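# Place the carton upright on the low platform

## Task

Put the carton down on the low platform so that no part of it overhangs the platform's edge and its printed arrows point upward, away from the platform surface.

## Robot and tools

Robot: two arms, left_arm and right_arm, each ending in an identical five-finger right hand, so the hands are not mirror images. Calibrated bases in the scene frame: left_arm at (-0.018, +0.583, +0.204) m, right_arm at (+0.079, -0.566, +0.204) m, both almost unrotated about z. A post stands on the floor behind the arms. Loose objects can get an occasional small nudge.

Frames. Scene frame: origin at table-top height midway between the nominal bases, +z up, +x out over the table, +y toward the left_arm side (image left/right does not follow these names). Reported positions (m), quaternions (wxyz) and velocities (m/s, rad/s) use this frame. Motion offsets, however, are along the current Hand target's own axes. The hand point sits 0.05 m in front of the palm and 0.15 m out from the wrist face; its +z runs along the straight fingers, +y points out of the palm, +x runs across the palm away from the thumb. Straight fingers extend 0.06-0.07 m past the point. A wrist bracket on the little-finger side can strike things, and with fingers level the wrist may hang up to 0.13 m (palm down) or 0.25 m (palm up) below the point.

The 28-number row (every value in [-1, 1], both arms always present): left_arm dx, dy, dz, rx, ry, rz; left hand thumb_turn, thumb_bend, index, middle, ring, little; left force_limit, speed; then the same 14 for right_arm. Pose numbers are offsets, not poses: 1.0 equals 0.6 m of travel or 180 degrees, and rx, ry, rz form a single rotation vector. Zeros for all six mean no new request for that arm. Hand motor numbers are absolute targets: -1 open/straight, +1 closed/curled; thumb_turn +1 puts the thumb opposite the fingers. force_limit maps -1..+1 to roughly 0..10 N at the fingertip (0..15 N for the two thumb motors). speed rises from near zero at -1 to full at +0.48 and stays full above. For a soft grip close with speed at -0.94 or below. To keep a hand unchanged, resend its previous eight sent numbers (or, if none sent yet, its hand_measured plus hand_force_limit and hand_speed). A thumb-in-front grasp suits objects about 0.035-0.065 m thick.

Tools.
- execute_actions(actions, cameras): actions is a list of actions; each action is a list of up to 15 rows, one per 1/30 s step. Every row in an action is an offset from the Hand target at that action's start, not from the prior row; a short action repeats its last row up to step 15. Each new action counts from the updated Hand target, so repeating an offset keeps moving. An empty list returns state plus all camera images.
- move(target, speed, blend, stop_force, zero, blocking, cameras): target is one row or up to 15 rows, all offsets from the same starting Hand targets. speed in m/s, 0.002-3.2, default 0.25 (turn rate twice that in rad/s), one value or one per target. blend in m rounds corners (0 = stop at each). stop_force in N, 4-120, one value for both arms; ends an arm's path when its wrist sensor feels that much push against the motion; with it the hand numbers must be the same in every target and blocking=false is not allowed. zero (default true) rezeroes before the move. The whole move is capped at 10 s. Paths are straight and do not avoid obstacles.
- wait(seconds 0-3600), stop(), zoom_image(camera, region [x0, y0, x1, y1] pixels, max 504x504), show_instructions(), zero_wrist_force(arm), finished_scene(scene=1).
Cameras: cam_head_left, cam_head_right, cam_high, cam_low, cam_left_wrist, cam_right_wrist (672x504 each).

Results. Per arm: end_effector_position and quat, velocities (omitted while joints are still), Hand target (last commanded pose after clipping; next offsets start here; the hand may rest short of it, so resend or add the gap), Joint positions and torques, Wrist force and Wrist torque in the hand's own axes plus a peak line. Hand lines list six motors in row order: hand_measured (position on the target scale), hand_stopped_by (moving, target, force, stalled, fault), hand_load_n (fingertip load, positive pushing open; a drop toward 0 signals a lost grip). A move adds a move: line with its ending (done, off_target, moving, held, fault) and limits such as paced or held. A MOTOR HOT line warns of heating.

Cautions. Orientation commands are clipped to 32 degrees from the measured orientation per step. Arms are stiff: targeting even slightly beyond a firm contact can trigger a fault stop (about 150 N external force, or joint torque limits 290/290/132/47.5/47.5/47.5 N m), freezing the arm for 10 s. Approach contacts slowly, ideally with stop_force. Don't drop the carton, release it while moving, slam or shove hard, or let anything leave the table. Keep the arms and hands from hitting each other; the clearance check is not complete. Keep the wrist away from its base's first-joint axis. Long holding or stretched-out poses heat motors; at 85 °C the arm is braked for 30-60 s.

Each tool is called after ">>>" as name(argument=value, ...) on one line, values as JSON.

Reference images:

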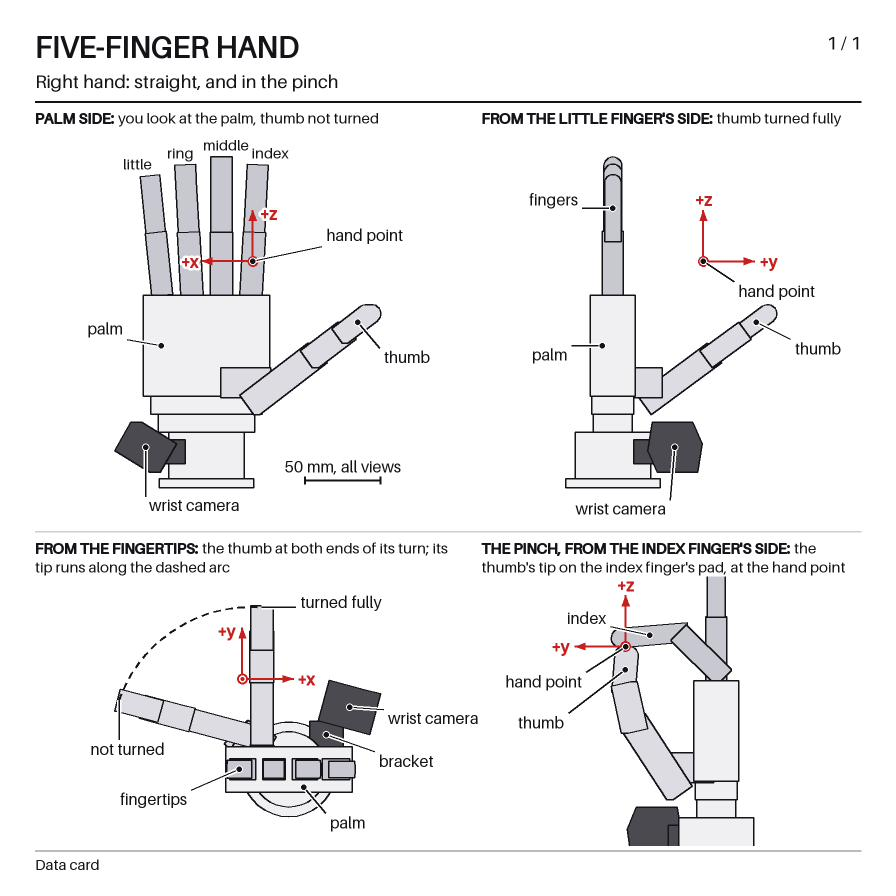

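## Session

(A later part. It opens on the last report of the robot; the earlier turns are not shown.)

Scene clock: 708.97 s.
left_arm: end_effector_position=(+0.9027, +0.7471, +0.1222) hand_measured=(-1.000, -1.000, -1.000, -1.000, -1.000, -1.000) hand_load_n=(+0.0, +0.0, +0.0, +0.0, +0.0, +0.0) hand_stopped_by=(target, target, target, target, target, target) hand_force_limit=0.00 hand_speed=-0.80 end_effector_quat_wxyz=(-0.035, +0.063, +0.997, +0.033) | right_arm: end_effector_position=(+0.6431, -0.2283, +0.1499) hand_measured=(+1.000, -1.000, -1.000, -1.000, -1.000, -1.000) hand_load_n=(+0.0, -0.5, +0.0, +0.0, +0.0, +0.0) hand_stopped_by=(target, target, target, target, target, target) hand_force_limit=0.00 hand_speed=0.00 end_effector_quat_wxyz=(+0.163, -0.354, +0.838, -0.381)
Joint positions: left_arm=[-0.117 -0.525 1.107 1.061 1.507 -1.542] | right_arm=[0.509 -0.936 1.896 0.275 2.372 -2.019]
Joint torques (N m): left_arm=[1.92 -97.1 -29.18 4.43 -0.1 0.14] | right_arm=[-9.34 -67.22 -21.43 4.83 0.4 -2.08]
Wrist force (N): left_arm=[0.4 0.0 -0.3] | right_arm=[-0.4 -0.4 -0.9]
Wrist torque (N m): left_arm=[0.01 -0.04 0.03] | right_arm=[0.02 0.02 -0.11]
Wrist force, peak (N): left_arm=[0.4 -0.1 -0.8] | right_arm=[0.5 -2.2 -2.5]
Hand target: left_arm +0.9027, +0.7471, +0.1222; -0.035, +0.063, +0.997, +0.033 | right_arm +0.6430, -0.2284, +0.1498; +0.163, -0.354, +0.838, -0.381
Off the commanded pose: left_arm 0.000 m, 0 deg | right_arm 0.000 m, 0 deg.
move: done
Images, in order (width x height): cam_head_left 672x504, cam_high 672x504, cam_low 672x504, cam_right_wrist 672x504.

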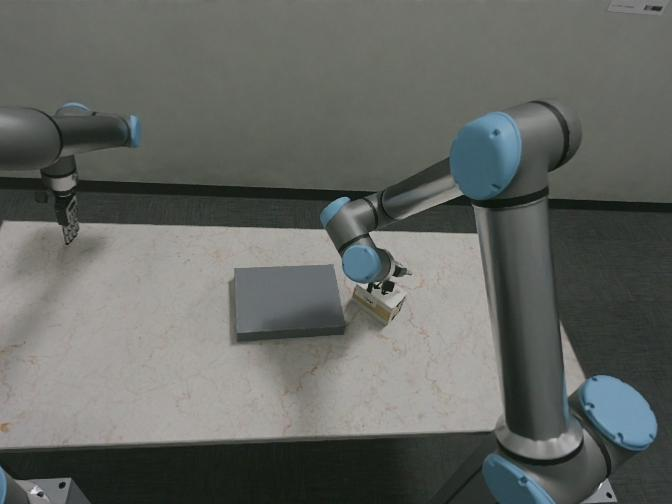

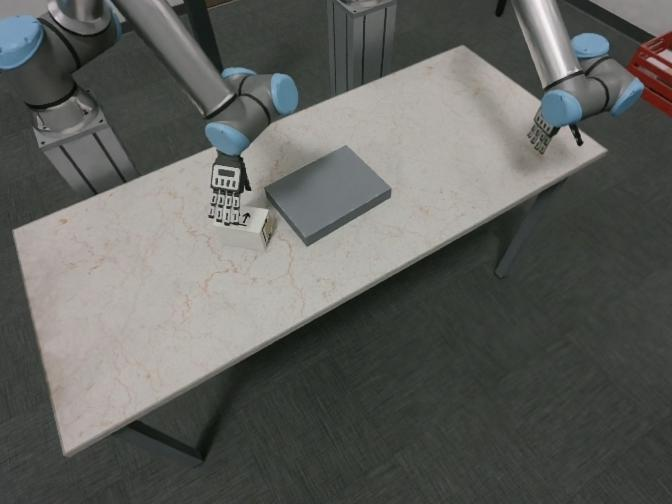

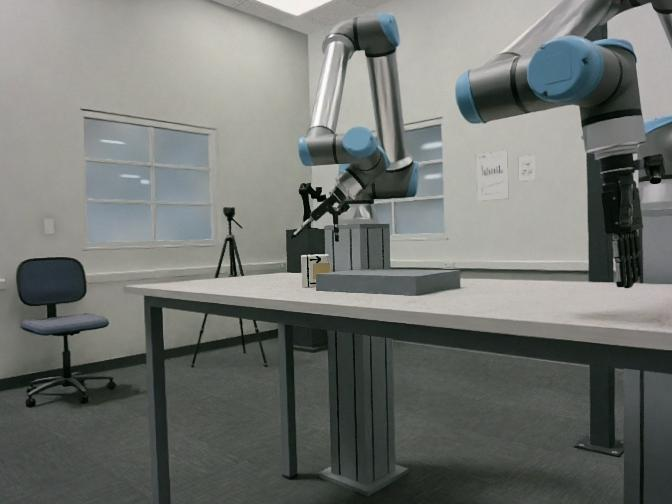

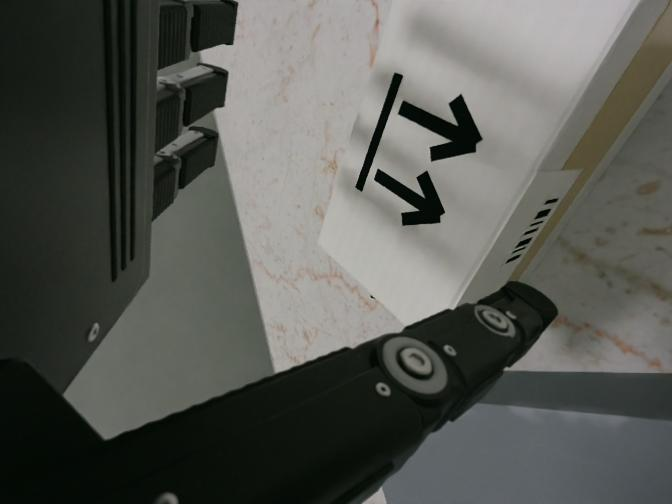

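>>> move(target=[[0,0,0,0,0,0,-1,-1,-1,-1,-1,-1,0,-0.8, 0,-0.0131,0.0151,0,0,0,1,-1,-1,-1,-1,-1,0,0],[0,0,0,0,0,0,-1,-1,-1,-1,-1,-1,0,-0.8, 0,0.0427,0.0634,0,0,0,1,-1,-1,-1,-1,-1,0,0]], speed=0.06, stop_force=8, cameras=["cam_right_wrist","cam_high","cam_low","cam_head_left"])

>>> zoom_image(camera="cam_low", region=[270, 200, 390, 300])

Scene clock: 775.13 s.
left_arm: end_effector_position=(+0.9027, +0.7471, +0.1222) hand_measured=(-1.000, -1.000, -1.000, -1.000, -1.000, -1.000) hand_load_n=(+0.0, +0.0, +0.0, +0.0, +0.0, +0.0) hand_stopped_by=(target, target, target, target, target, target) hand_force_limit=0.00 hand_speed=-0.80 end_effector_quat_wxyz=(-0.035, +0.063, +0.997, +0.033) | right_arm: end_effector_position=(+0.6517, -0.2365, +0.1055) hand_measured=(+1.000, -1.000, -1.000, -1.000, -1.000, -1.000) hand_load_n=(-0.5, +0.0, +0.0, +0.0, +0.0, +0.0) hand_stopped_by=(target, target, target, target, target, target) hand_force_limit=0.00 hand_speed=0.00 end_effector_quat_wxyz=(+0.163, -0.354, +0.838, -0.381)
Joint positions: left_arm=[-0.117 -0.525 1.107 1.061 1.507 -1.542] | right_arm=[0.49 -0.875 1.897 0.194 2.366 -2.045]
Joint torques (N m): left_arm=[0.7 -97.69 -28.74 3.82 -0.21 -0.32] | right_arm=[18.87 -89.93 -32.75 6.52 3.58 -0.8]
Wrist force (N): left_arm=[0.1 0.1 -0.3] | right_arm=[0.3 -0.3 -0.7]
Wrist torque (N m): left_arm=[0.02 0.01 0.02] | right_arm=[0.02 -0.10 -0.15]
Wrist force, peak (N): left_arm=[0.5 0.1 -0.7] | right_arm=[0.4 -0.7 -1.7]
Hand target: left_arm +0.9027, +0.7471, +0.1222; -0.035, +0.063, +0.997, +0.033 | right_arm +0.6517, -0.2365, +0.1055; +0.163, -0.354, +0.838, -0.381
Off the commanded pose: left_arm 0.000 m, 0 deg | right_arm 0.000 m, 0 deg.
move: done
Images, in order (width x height): cam_head_left 672x504, cam_high 672x504, cam_low 672x504, cam_right_wrist 672x504.

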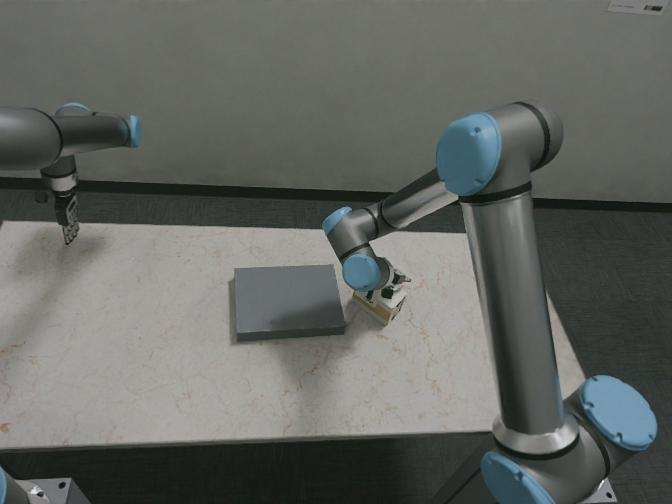

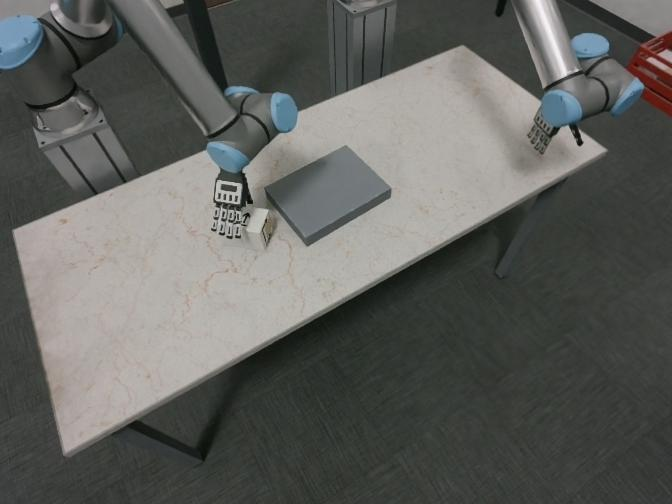

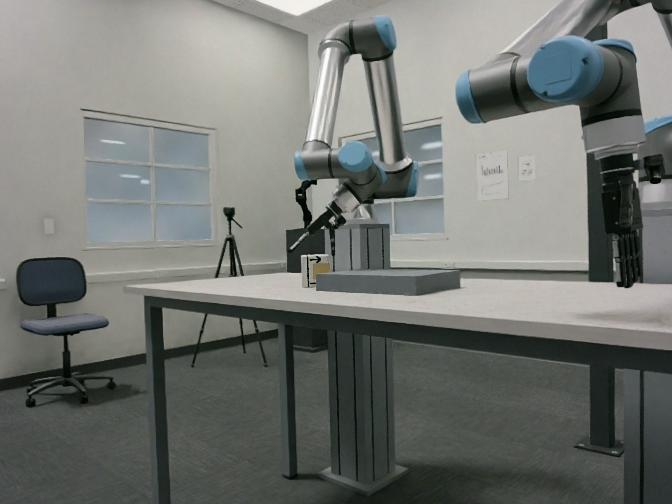

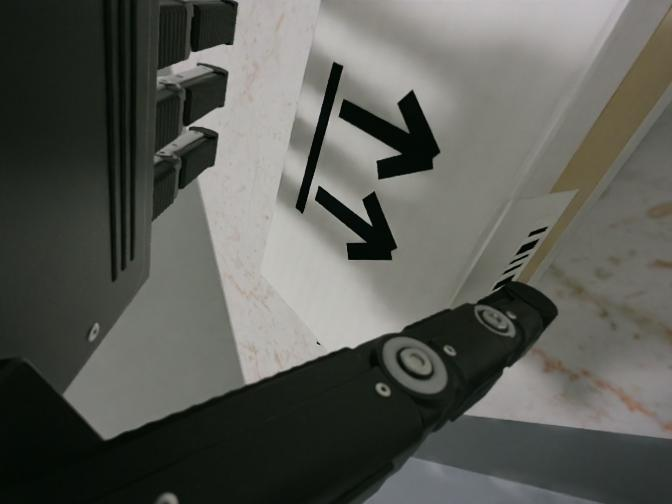

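Scaled by 4.200.

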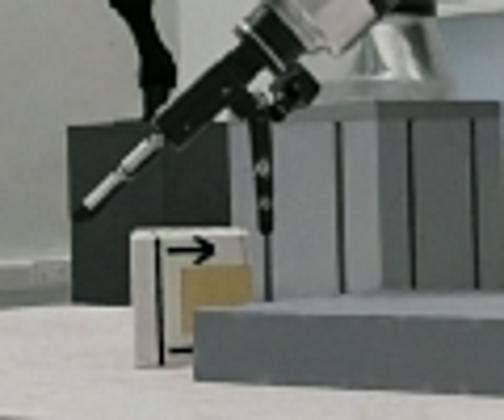

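>>> move(target=[0,0,0,0,0,0,-1,-1,-1,-1,-1,-1,0,-0.8, 0,0.0251,0.0217,0,0,0,1,-1,-1,-1,-1,-1,0,0], speed=0.04, stop_force=8, cameras=["cam_right_wrist","cam_high","cam_low","cam_head_left"])

>>> zoom_image(camera="cam_low", region=[270, 200, 390, 300])

>>> zoom_image(camera="cam_high", region=[180, 140, 300, 260])

Scene clock: 787.47 s.
left_arm: end_effector_position=(+0.9027, +0.7471, +0.1222) hand_measured=(-1.000, -1.000, -1.000, -1.000, -1.000, -1.000) hand_load_n=(+0.0, +0.0, +0.0, +0.0, +0.0, +0.0) hand_stopped_by=(target, target, target, target, target, target) hand_force_limit=0.00 hand_speed=-0.80 end_effector_quat_wxyz=(-0.035, +0.063, +0.997, +0.033) | right_arm: end_effector_position=(+0.6517, -0.2364, +0.0856) hand_measured=(+1.000, -1.000, -1.000, -1.000, -1.000, -1.000) hand_load_n=(+0.0, +0.0, +0.0, +0.0, +0.0, +0.0) hand_stopped_by=(target, target, target, target, target, target) hand_force_limit=0.00 hand_speed=0.00 end_effector_quat_wxyz=(+0.163, -0.354, +0.838, -0.381)
Joint positions: left_arm=[-0.117 -0.525 1.107 1.061 1.507 -1.542] | right_arm=[0.49 -0.846 1.895 0.167 2.366 -2.045]
Joint torques (N m): left_arm=[0.94 -97.69 -31.04 3.84 -0.04 -0.55] | right_arm=[14.08 -89.32 -22.56 6.22 3.24 0.55]
Wrist force (N): left_arm=[0.4 0.1 -0.6] | right_arm=[-0.2 -0.5 -1.6]
Wrist torque (N m): left_arm=[0.04 -0.03 0.03] | right_arm=[0.05 0.01 -0.17]
Wrist force, peak (N): left_arm=[0.7 0.1 -0.7] | right_arm=[0.5 -0.4 -1.7]
Hand target: left_arm +0.9027, +0.7471, +0.1222; -0.035, +0.063, +0.997, +0.033 | right_arm +0.6517, -0.2364, +0.0856; +0.163, -0.354, +0.838, -0.381
Off the commanded pose: left_arm 0.000 m, 0 deg | right_arm 0.000 m, 0 deg.
move: done
Images, in order (width x height): cam_head_left 672x504, cam_high 672x504, cam_low 672x504, cam_right_wrist 672x504.

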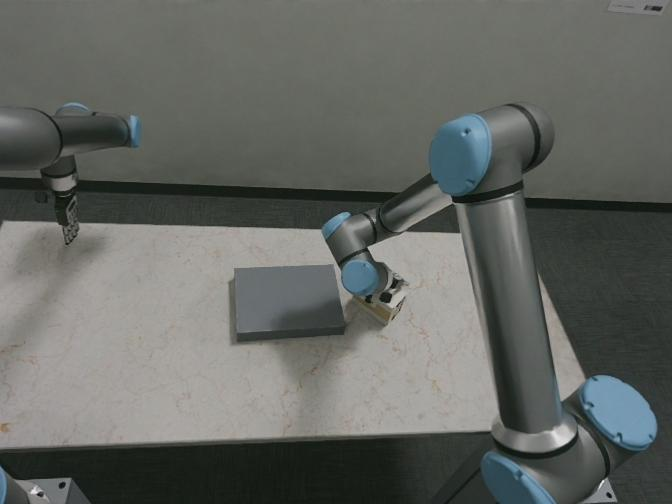

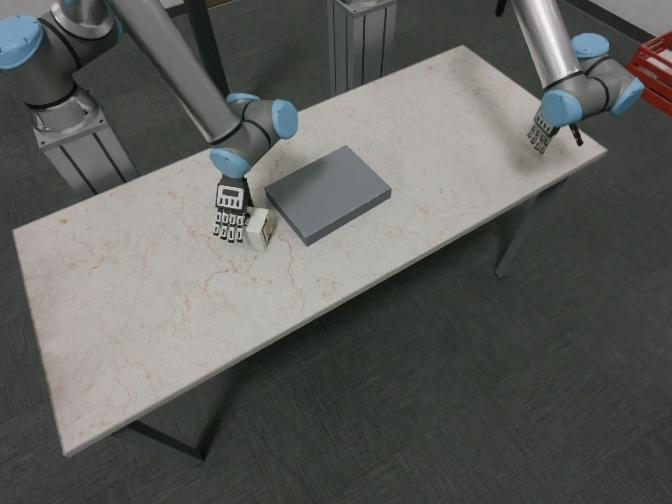

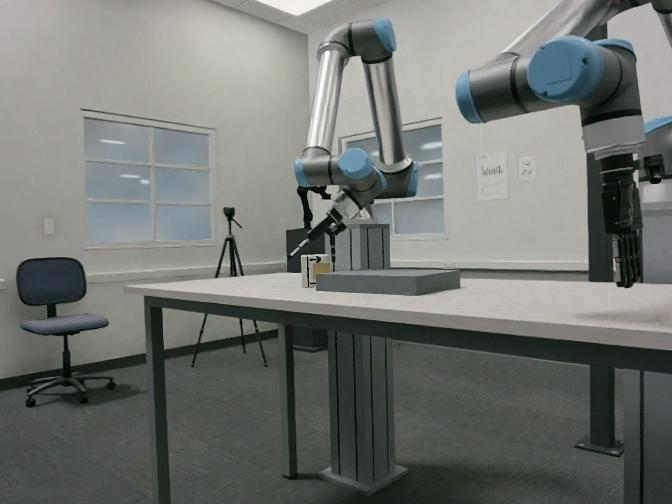

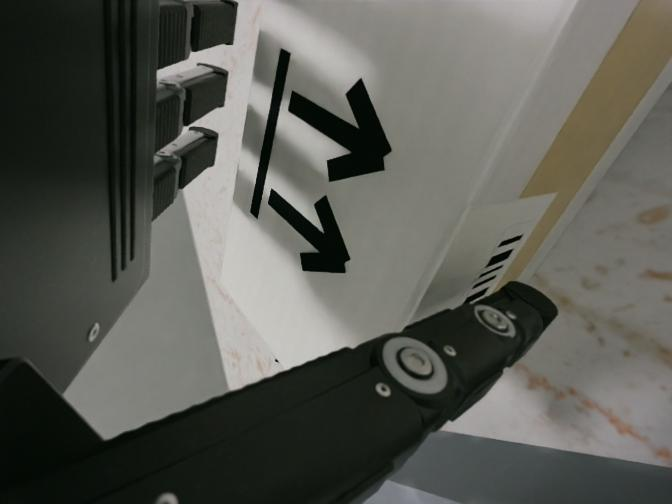

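Scaled by 4.200.

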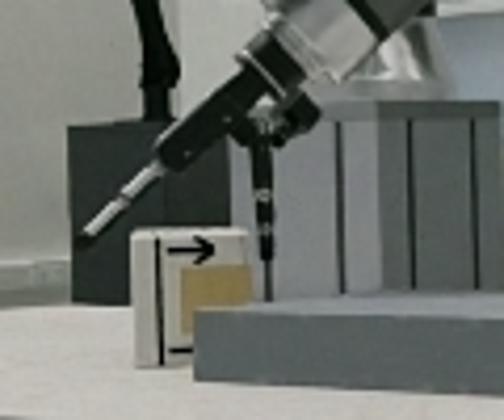

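Scaled by 4.200.

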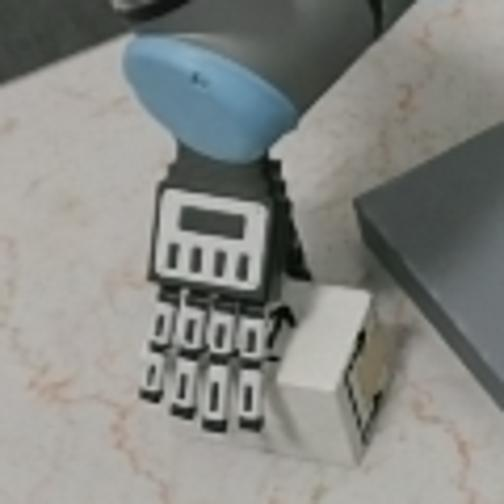

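>>> move(target=[0,0,0,0,0,0,-1,-1,-1,-1,-1,-1,0,-0.8, 0,0,0,0,0,0,1,-1,-0.6,-0.6,-0.6,-1,-0.6,-0.7], cameras=["cam_right_wrist","cam_high","cam_low"])

>>> zoom_image(camera="cam_low", region=[270, 200, 390, 300])

>>> zoom_image(camera="cam_high", region=[180, 140, 300, 260])

Scene clock: 815.47 s.
left_arm: end_effector_position=(+0.9027, +0.7471, +0.1222) hand_measured=(-1.000, -1.000, -1.000, -1.000, -1.000, -1.000) hand_load_n=(+0.0, +0.0, +0.0, +0.0, +0.5, +0.0) hand_stopped_by=(target, target, target, target, target, target) hand_force_limit=0.00 hand_speed=-0.80 end_effector_quat_wxyz=(-0.035, +0.063, +0.997, +0.033) | right_arm: end_effector_position=(+0.6517, -0.2364, +0.0856) hand_measured=(+1.000, -1.000, -0.600, -0.600, -0.600, -1.000) hand_load_n=(+0.0, +0.0, +0.5, +0.5, +1.0, +0.0) hand_stopped_by=(target, target, target, target, target, target) hand_force_limit=-0.60 hand_speed=-0.70 end_effector_quat_wxyz=(+0.163, -0.354, +0.838, -0.381)
Joint positions: left_arm=[-0.117 -0.525 1.107 1.061 1.507 -1.542] | right_arm=[0.49 -0.846 1.895 0.167 2.366 -2.045]
Joint torques (N m): left_arm=[4.85 -97.74 -28.4 3.69 -0.48 -0.3] | right_arm=[11.77 -87.34 -5 6.65 1.41 -0.63]
Wrist force (N): left_arm=[0.5 0.1 -0.5] | right_arm=[0.2 -3.4 -1.5]
Wrist torque (N m): left_arm=[0.03 -0.05 0.04] | right_arm=[0.13 -0.04 -0.22]
Wrist force, peak (N): left_arm=[0.7 0.2 -0.4] | right_arm=[0.4 -4.1 -1.5]
Hand target: left_arm +0.9027, +0.7471, +0.1222; -0.035, +0.063, +0.997, +0.033 | right_arm +0.6517, -0.2364, +0.0856; +0.163, -0.354, +0.838, -0.381
Off the commanded pose: left_arm 0.000 m, 0 deg | right_arm 0.000 m, 0 deg.
move: done
Images, in order (width x height): cam_high 672x504, cam_low 672x504, cam_right_wrist 672x504.

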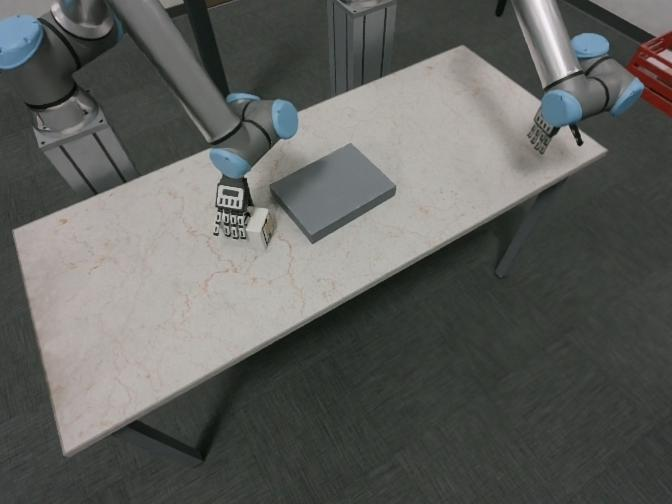

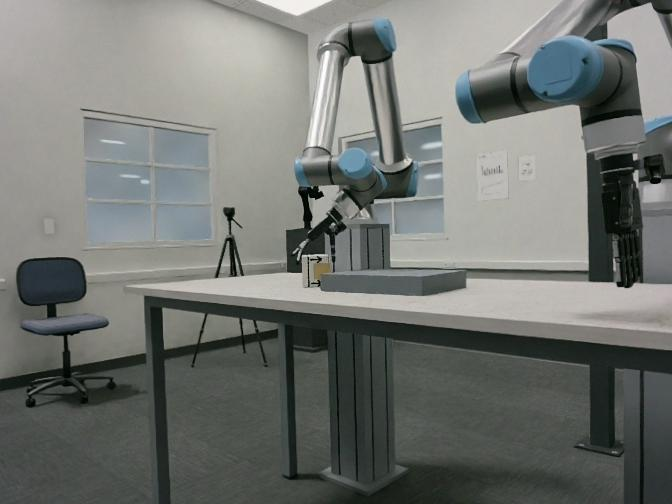

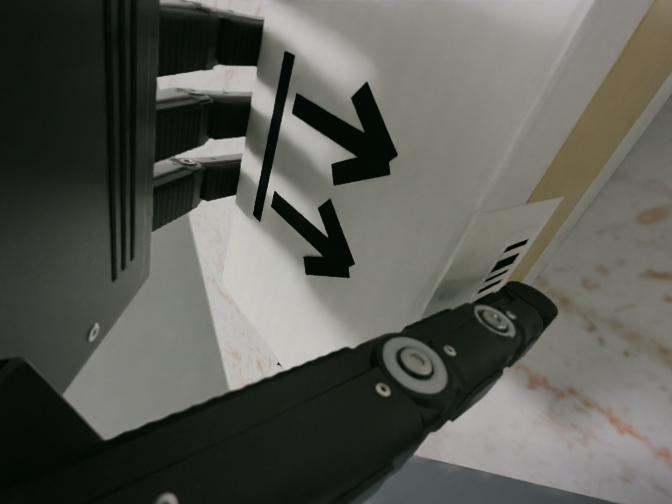

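Scaled by 4.200.

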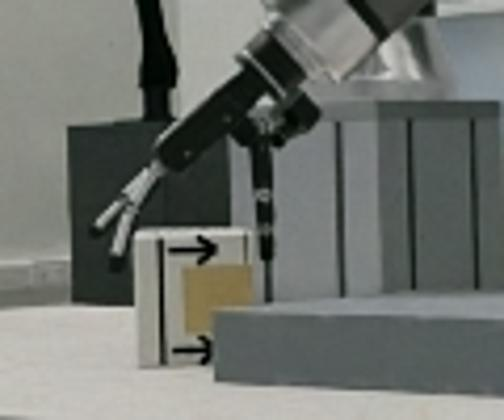

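Scaled by 4.200.

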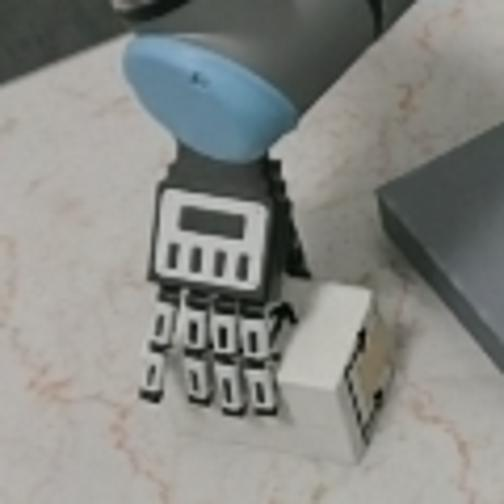

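>>> move(target=[0,0,0,0,0,0,-1,-1,-1,-1,-1,-1,0,-0.8, 0,0,0,0,0,0,1,-1,-0.2,-0.2,-0.6,-1,-0.5,-0.88], cameras=["cam_right_wrist","cam_high","cam_low"])

>>> zoom_image(camera="cam_low", region=[270, 200, 390, 300])

>>> zoom_image(camera="cam_high", region=[180, 140, 300, 260])

Scene clock: 826.30 s.
left_arm: end_effector_position=(+0.9027, +0.7471, +0.1222) hand_measured=(-1.000, -1.000, -1.000, -1.000, -1.000, -1.000) hand_load_n=(+0.0, +0.0, +0.0, +0.0, +0.0, +0.0) hand_stopped_by=(target, target, target, target, target, target) hand_force_limit=0.00 hand_speed=-0.80 end_effector_quat_wxyz=(-0.035, +0.063, +0.997, +0.033) | right_arm: end_effector_position=(+0.6517, -0.2364, +0.0856) hand_measured=(+1.000, -1.000, -0.368, -0.368, -0.600, -1.000) hand_load_n=(+0.0, +0.0, +2.0, +3.5, +0.0, +0.0) hand_stopped_by=(target, target, force, force, target, target) hand_force_limit=-0.50 hand_speed=-0.88 end_effector_quat_wxyz=(+0.163, -0.354, +0.838, -0.381)
Joint positions: left_arm=[-0.117 -0.525 1.107 1.061 1.507 -1.542] | right_arm=[0.49 -0.846 1.895 0.167 2.366 -2.045]
Joint torques (N m): left_arm=[3.55 -96.18 -28.94 3.66 0.12 0.19] | right_arm=[11.14 -70.73 -4.66 5.72 -1.53 -0.69]
Wrist force (N): left_arm=[0.2 0.1 -0.7] | right_arm=[0.2 -5.4 -2.7]
Wrist torque (N m): left_arm=[0.05 0.00 0.02] | right_arm=[0.26 -0.09 -0.21]
Wrist force, peak (N): left_arm=[0.6 -0.1 -0.8] | right_arm=[-0.2 -6.2 -2.7]
Hand target: left_arm +0.9027, +0.7471, +0.1222; -0.035, +0.063, +0.997, +0.033 | right_arm +0.6517, -0.2364, +0.0856; +0.163, -0.354, +0.838, -0.381
Off the commanded pose: left_arm 0.000 m, 0 deg | right_arm 0.000 m, 0 deg.
move: done
Images, in order (width x height): cam_high 672x504, cam_low 672x504, cam_right_wrist 672x504.

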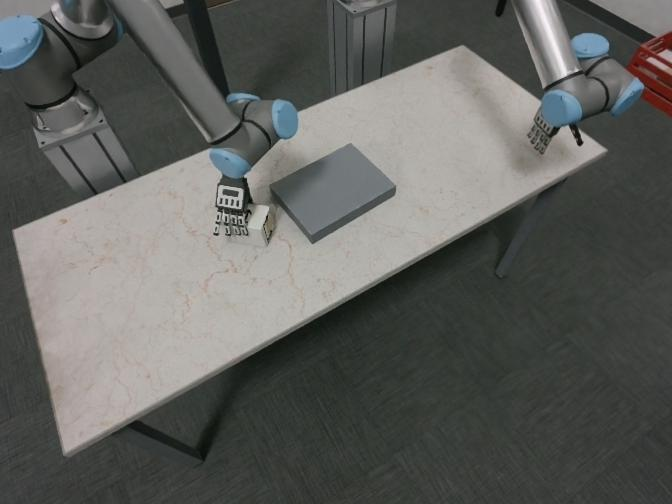

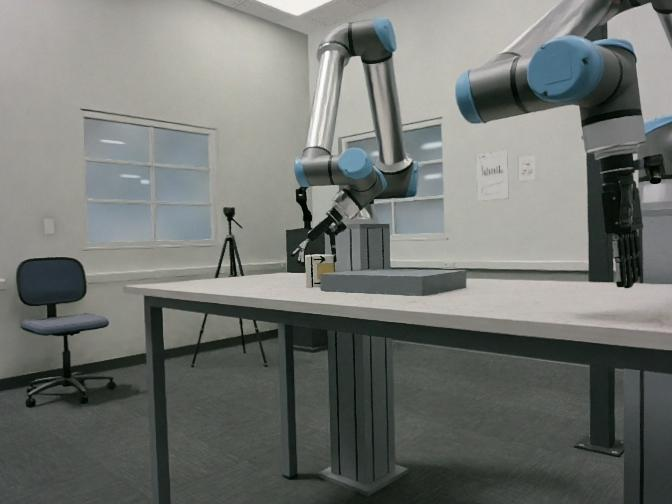

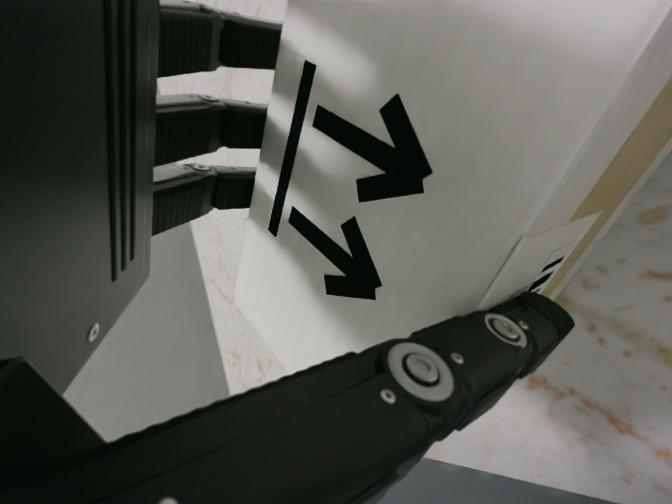

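Scaled by 4.200.

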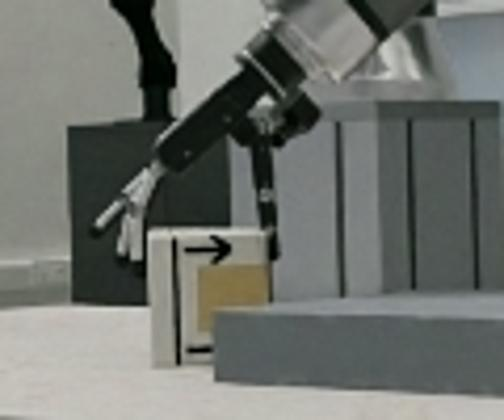

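Scaled by 4.200.

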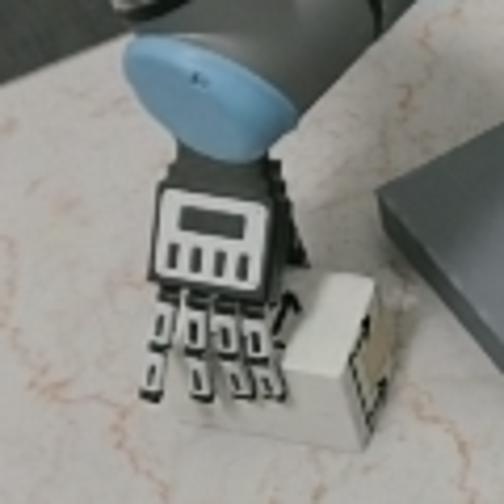

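>>> move(target=[0,0,0,0,0,0,-1,-1,-1,-1,-1,-1,0,-0.8, 0,0,0,0,0,0,1,-1,-0.1,-0.1,-0.37,-1,0.2,-0.9], cameras=["cam_right_wrist","cam_high","cam_low"])

>>> zoom_image(camera="cam_low", region=[270, 200, 390, 300])

Scene clock: 839.67 s.
left_arm: end_effector_position=(+0.9027, +0.7471, +0.1222) hand_measured=(-1.000, -1.000, -1.000, -1.000, -1.000, -1.000) hand_load_n=(+0.0, +0.0, +0.0, +0.0, +0.0, +0.0) hand_stopped_by=(target, target, target, target, target, target) hand_force_limit=0.00 hand_speed=-0.80 end_effector_quat_wxyz=(-0.035, +0.063, +0.997, +0.033) | right_arm: end_effector_position=(+0.6517, -0.2364, +0.0856) hand_measured=(+1.000, -1.000, -0.342, -0.352, -0.370, -1.000) hand_load_n=(+0.0, +0.5, +7.0, +6.5, +2.0, +0.0) hand_stopped_by=(target, target, force, force, target, target) hand_force_limit=0.20 hand_speed=-0.90 end_effector_quat_wxyz=(+0.163, -0.354, +0.838, -0.381)
Joint positions: left_arm=[-0.117 -0.525 1.107 1.061 1.507 -1.542] | right_arm=[0.49 -0.846 1.895 0.167 2.366 -2.045]
Joint torques (N m): left_arm=[2.08 -94.45 -30.05 3.7 0.22 -0.56] | right_arm=[9.31 -70.91 -3.16 4.86 -1.25 -0.96]
Wrist force (N): left_arm=[0.4 0.1 -0.4] | right_arm=[0.4 -7.1 -2.6]
Wrist torque (N m): left_arm=[0.02 -0.04 0.04] | right_arm=[0.47 -0.07 -0.31]
Wrist force, peak (N): left_arm=[0.6 0.2 -0.8] | right_arm=[0.6 -7.6 -3.4]
Hand target: left_arm +0.9027, +0.7471, +0.1222; -0.035, +0.063, +0.997, +0.033 | right_arm +0.6517, -0.2364, +0.0856; +0.163, -0.354, +0.838, -0.381
Off the commanded pose: left_arm 0.000 m, 0 deg | right_arm 0.000 m, 0 deg.
move: done
Images, in order (width x height): cam_high 672x504, cam_low 672x504, cam_right_wrist 672x504.

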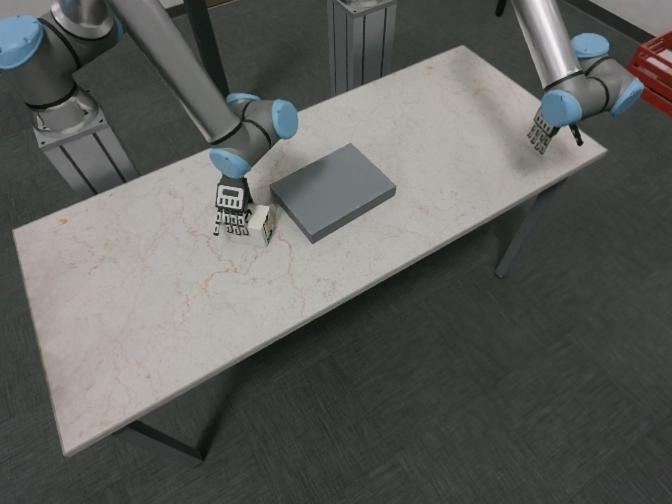

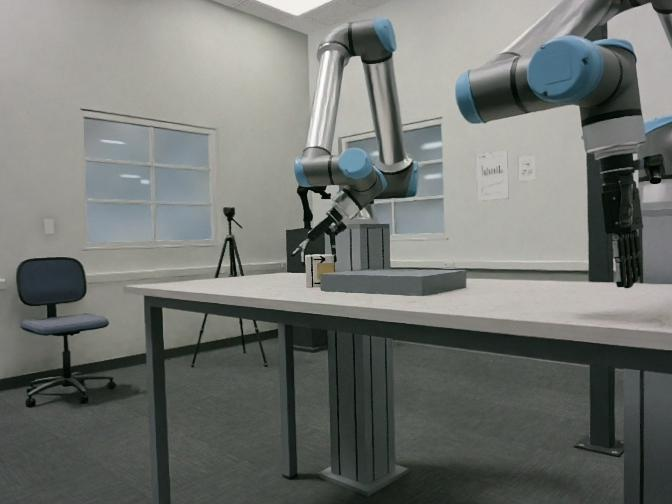

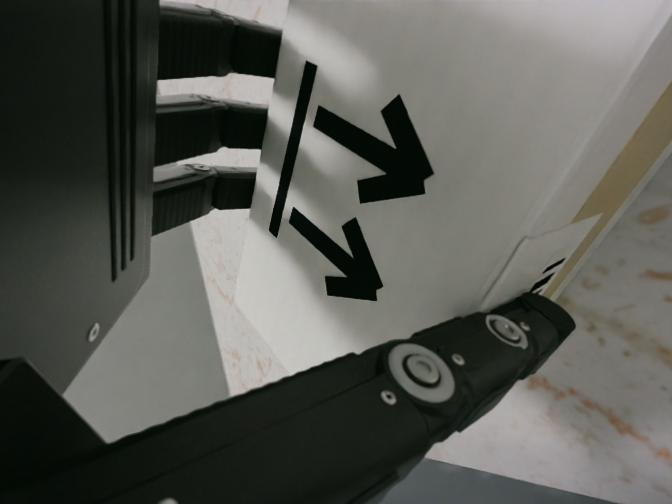

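Scaled by 4.200.

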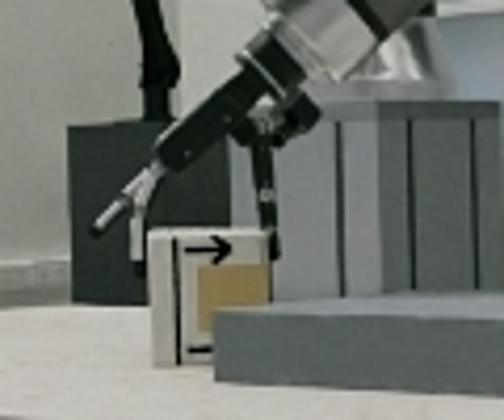

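>>> move(target=[0,0,0,0,0,0,-1,-1,-1,-1,-1,-1,0,-0.8, 0,-0.0252,-0.0218,0,0,0,1,-1,-0.1,-0.1,-0.37,-1,0.2,-0.9], speed=0.03, cameras=["cam_right_wrist","cam_high","cam_low"])

>>> zoom_image(camera="cam_low", region=[270, 200, 390, 300])

>>> zoom_image(camera="cam_high", region=[180, 140, 300, 260])

Scene clock: 847.53 s.
left_arm: end_effector_position=(+0.9027, +0.7471, +0.1222) hand_measured=(-1.000, -1.000, -1.000, -1.000, -1.000, -1.000) hand_load_n=(+0.0, +0.0, +0.0, +0.0, +0.0, +0.0) hand_stopped_by=(target, target, target, target, target, target) hand_force_limit=0.00 hand_speed=-0.80 end_effector_quat_wxyz=(-0.035, +0.063, +0.997, +0.033) | right_arm: end_effector_position=(+0.6516, -0.2365, +0.1057) hand_measured=(+1.000, -1.000, -0.342, -0.352, -0.370, -1.000) hand_load_n=(+1.0, +0.5, +6.5, +5.5, +1.0, +0.0) hand_stopped_by=(target, target, force, force, target, target) hand_force_limit=0.20 hand_speed=-0.90 end_effector_quat_wxyz=(+0.163, -0.354, +0.838, -0.381)
Joint positions: left_arm=[-0.117 -0.525 1.107 1.061 1.507 -1.542] | right_arm=[0.49 -0.876 1.897 0.195 2.366 -2.045]
Joint torques (N m): left_arm=[1.21 -95.48 -29.68 4.13 -0.09 -0.48] | right_arm=[-8.66 -66.29 -6.99 0.42 -0.98 -1.69]
Wrist force (N): left_arm=[0.4 0.2 -0.5] | right_arm=[0.3 1.5 0.8]
Wrist torque (N m): left_arm=[0.06 -0.02 0.04] | right_arm=[-0.01 -0.12 -0.10]
Wrist force, peak (N): left_arm=[0.7 0.2 -0.7] | right_arm=[0.7 -7.8 -3.3]
Hand target: left_arm +0.9027, +0.7471, +0.1222; -0.035, +0.063, +0.997, +0.033 | right_arm +0.6517, -0.2365, +0.1056; +0.163, -0.354, +0.838, -0.381
Off the commanded pose: left_arm 0.000 m, 0 deg | right_arm 0.000 m, 0 deg.
move: done
Images, in order (width x height): cam_high 672x504, cam_low 672x504, cam_right_wrist 672x504.

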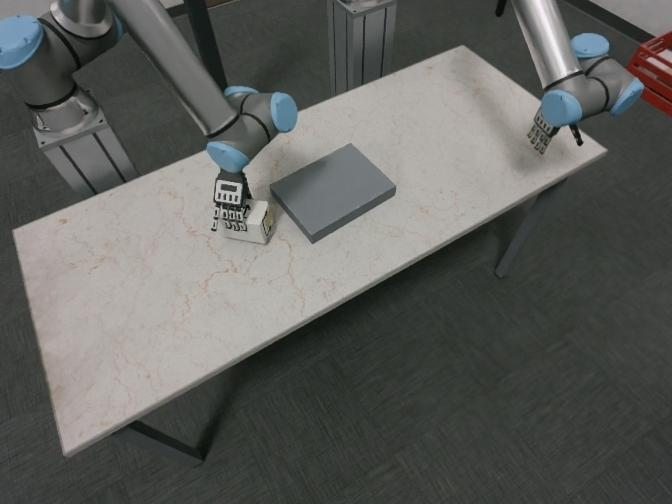

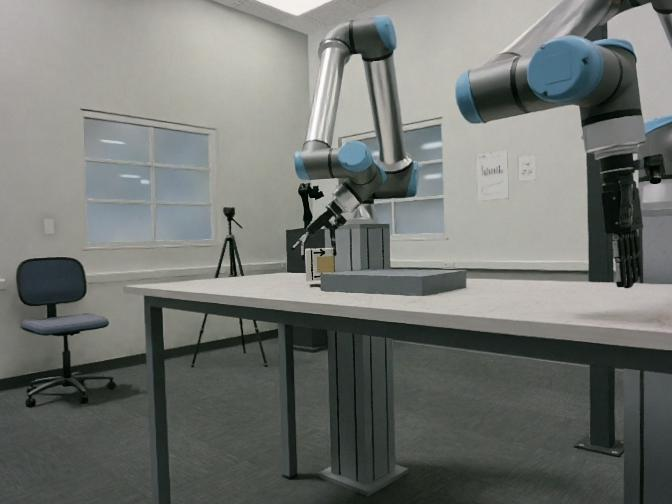

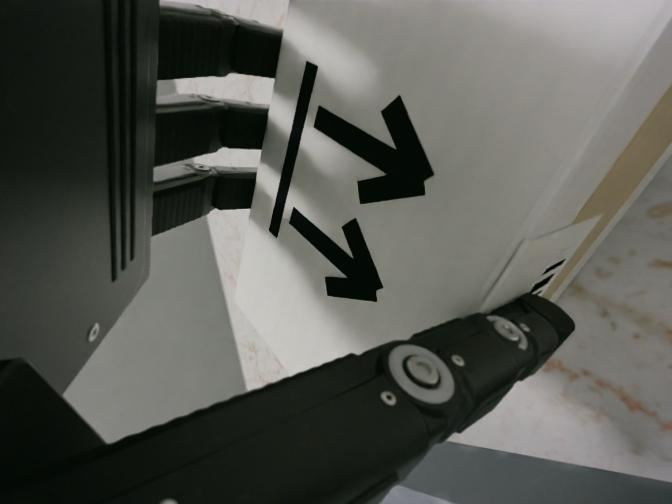

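Scaled by 4.200.

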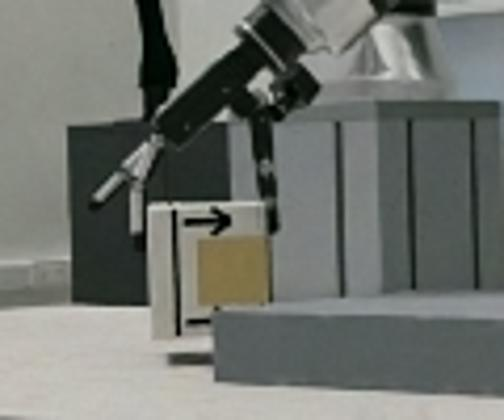

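Scaled by 4.200.

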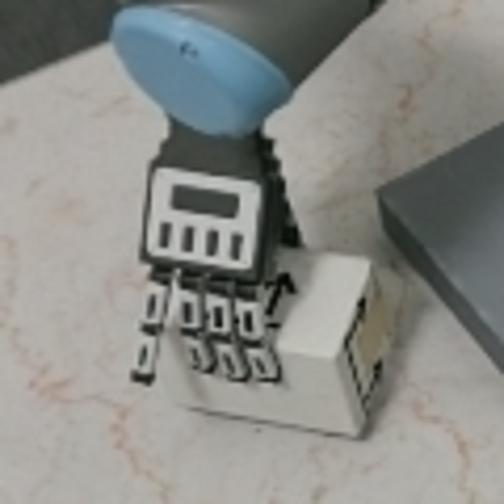

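>>> move(target=[[0,0,0,0,0,0,-1,-1,-1,-1,-1,-1,0,-0.8, 0,-0.1438,-0.1245,0,0,0,1,-1,-0.1,-0.1,-0.37,-1,0.2,-0.9],[0,0,0,0,0,0,-1,-1,-1,-1,-1,-1,0,-0.8, 0.1018,-0.2822,-0.1185,-0.4717,0.0203,0.2811,1,-1,-0.1,-0.1,-0.37,-1,0.2,-0.9]], speed=[0.12,0.16], blend=[0.03,0], cameras=["cam_right_wrist","cam_high","cam_low","cam_head_left"])

>>> zoom_image(camera="cam_low", region=[240, 150, 400, 300])

>>> zoom_image(camera="cam_high", region=[180, 120, 320, 260])

Scene clock: 887.63 s.
left_arm: end_effector_position=(+0.9027, +0.7471, +0.1222) hand_measured=(-1.000, -1.000, -1.000, -1.000, -1.000, -1.000) hand_load_n=(+0.0, +0.0, -0.5, +0.0, +0.0, +0.0) hand_stopped_by=(target, target, target, target, target, target) hand_force_limit=0.00 hand_speed=-0.80 end_effector_quat_wxyz=(-0.035, +0.063, +0.997, +0.033) | right_arm: end_effector_position=(+0.6499, -0.3209, +0.2797) hand_measured=(+1.000, -1.000, -0.342, -0.352, -0.370, -1.000) hand_load_n=(+1.0, +0.5, +7.0, +6.0, +1.5, +0.0) hand_stopped_by=(target, target, force, force, target, target) hand_force_limit=0.20 hand_speed=-0.90 end_effector_quat_wxyz=(-0.001, +0.000, +0.936, +0.353)
Joint positions: left_arm=[-0.117 -0.525 1.107 1.061 1.507 -1.542] | right_arm=[-0.269 -0.999 2.023 0.79 0.885 -1.942]
Joint torques (N m): left_arm=[0.58 -98.6 -28.77 4.03 -0.33 -1.03] | right_arm=[10.28 -78.42 -32.13 0.71 -1.55 2.43]
Wrist force (N): left_arm=[0.3 0.0 -0.6] | right_arm=[-0.2 -1.4 1.1]
Wrist torque (N m): left_arm=[0.02 -0.02 0.02] | right_arm=[0.20 0.03 -0.01]
Wrist force, peak (N): left_arm=[0.4 0.2 -1.0] | right_arm=[0.2 3.4 2.1]
Hand target: left_arm +0.9027, +0.7471, +0.1222; -0.035, +0.063, +0.997, +0.033 | right_arm +0.6501, -0.3209, +0.2797; -0.001, +0.000, +0.936, +0.353
Off the commanded pose: left_arm 0.000 m, 0 deg | right_arm 0.000 m, 0 deg.
move: done
Images, in order (width x height): cam_head_left 672x504, cam_high 672x504, cam_low 672x504, cam_right_wrist 672x504.

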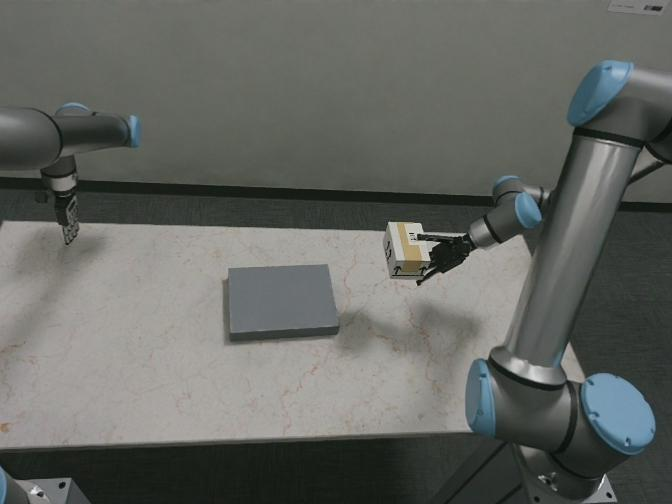

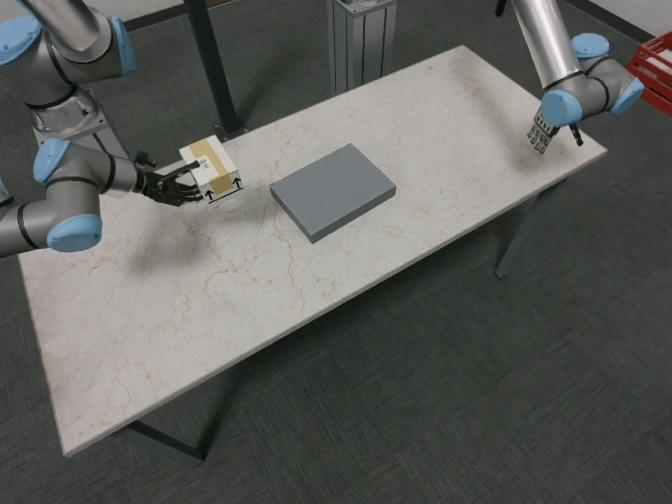

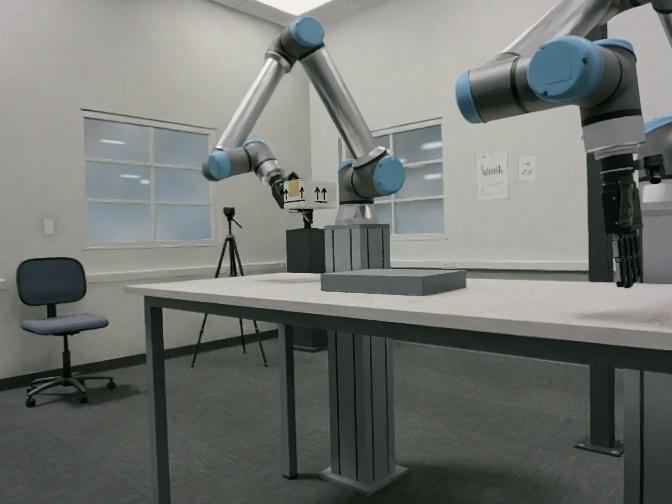

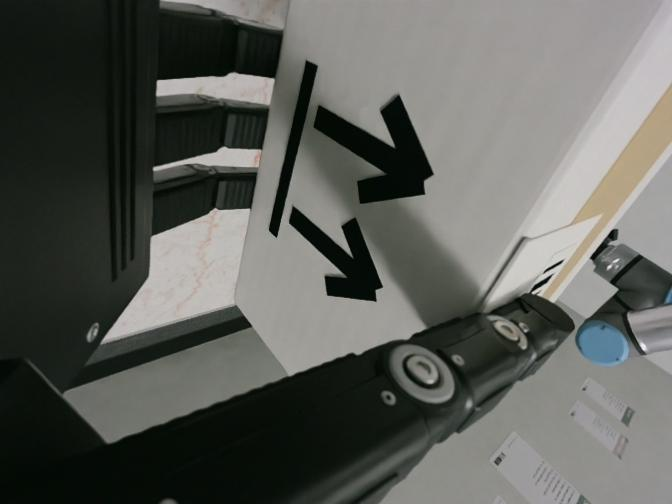

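Scaled by 3.150.

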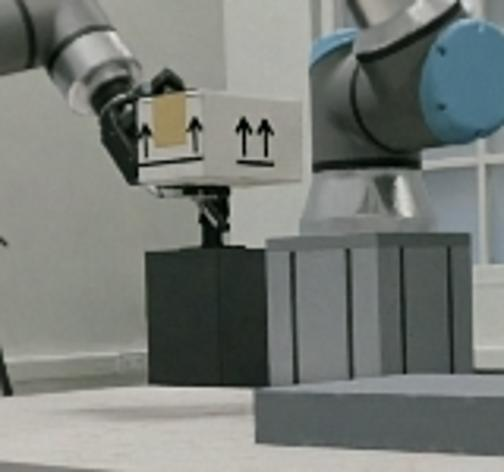

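Scaled by 3.600.

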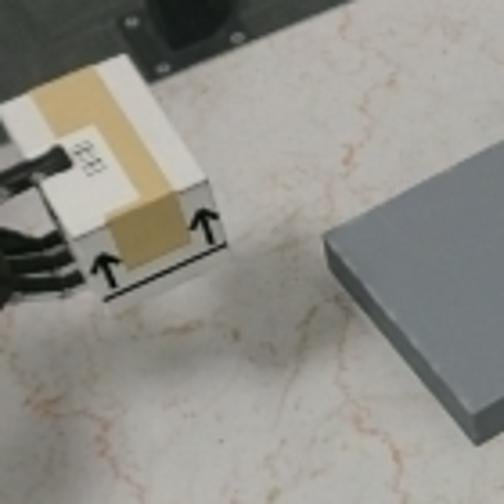

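>>> zoom_image(camera="cam_high", region=[165, 125, 255, 215])

>>> zoom_image(camera="cam_low", region=[265, 160, 345, 230])

>>> zoom_image(camera="cam_head_left", region=[375, 210, 475, 295])

Scaled by 5.600.

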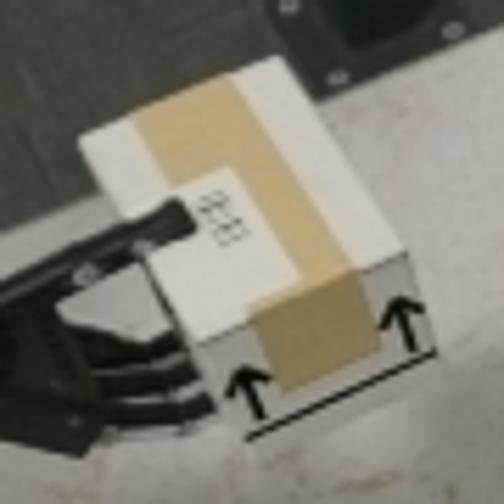

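Scaled by 6.300.

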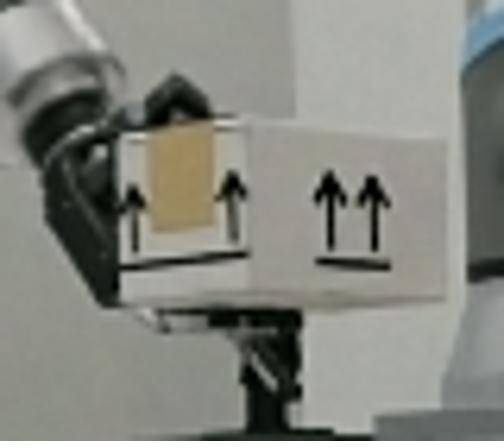

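Scaled by 5.040.

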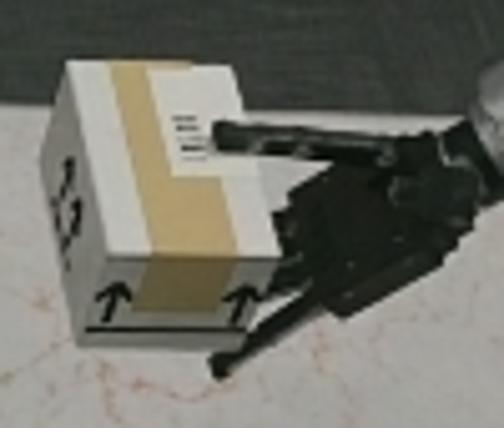

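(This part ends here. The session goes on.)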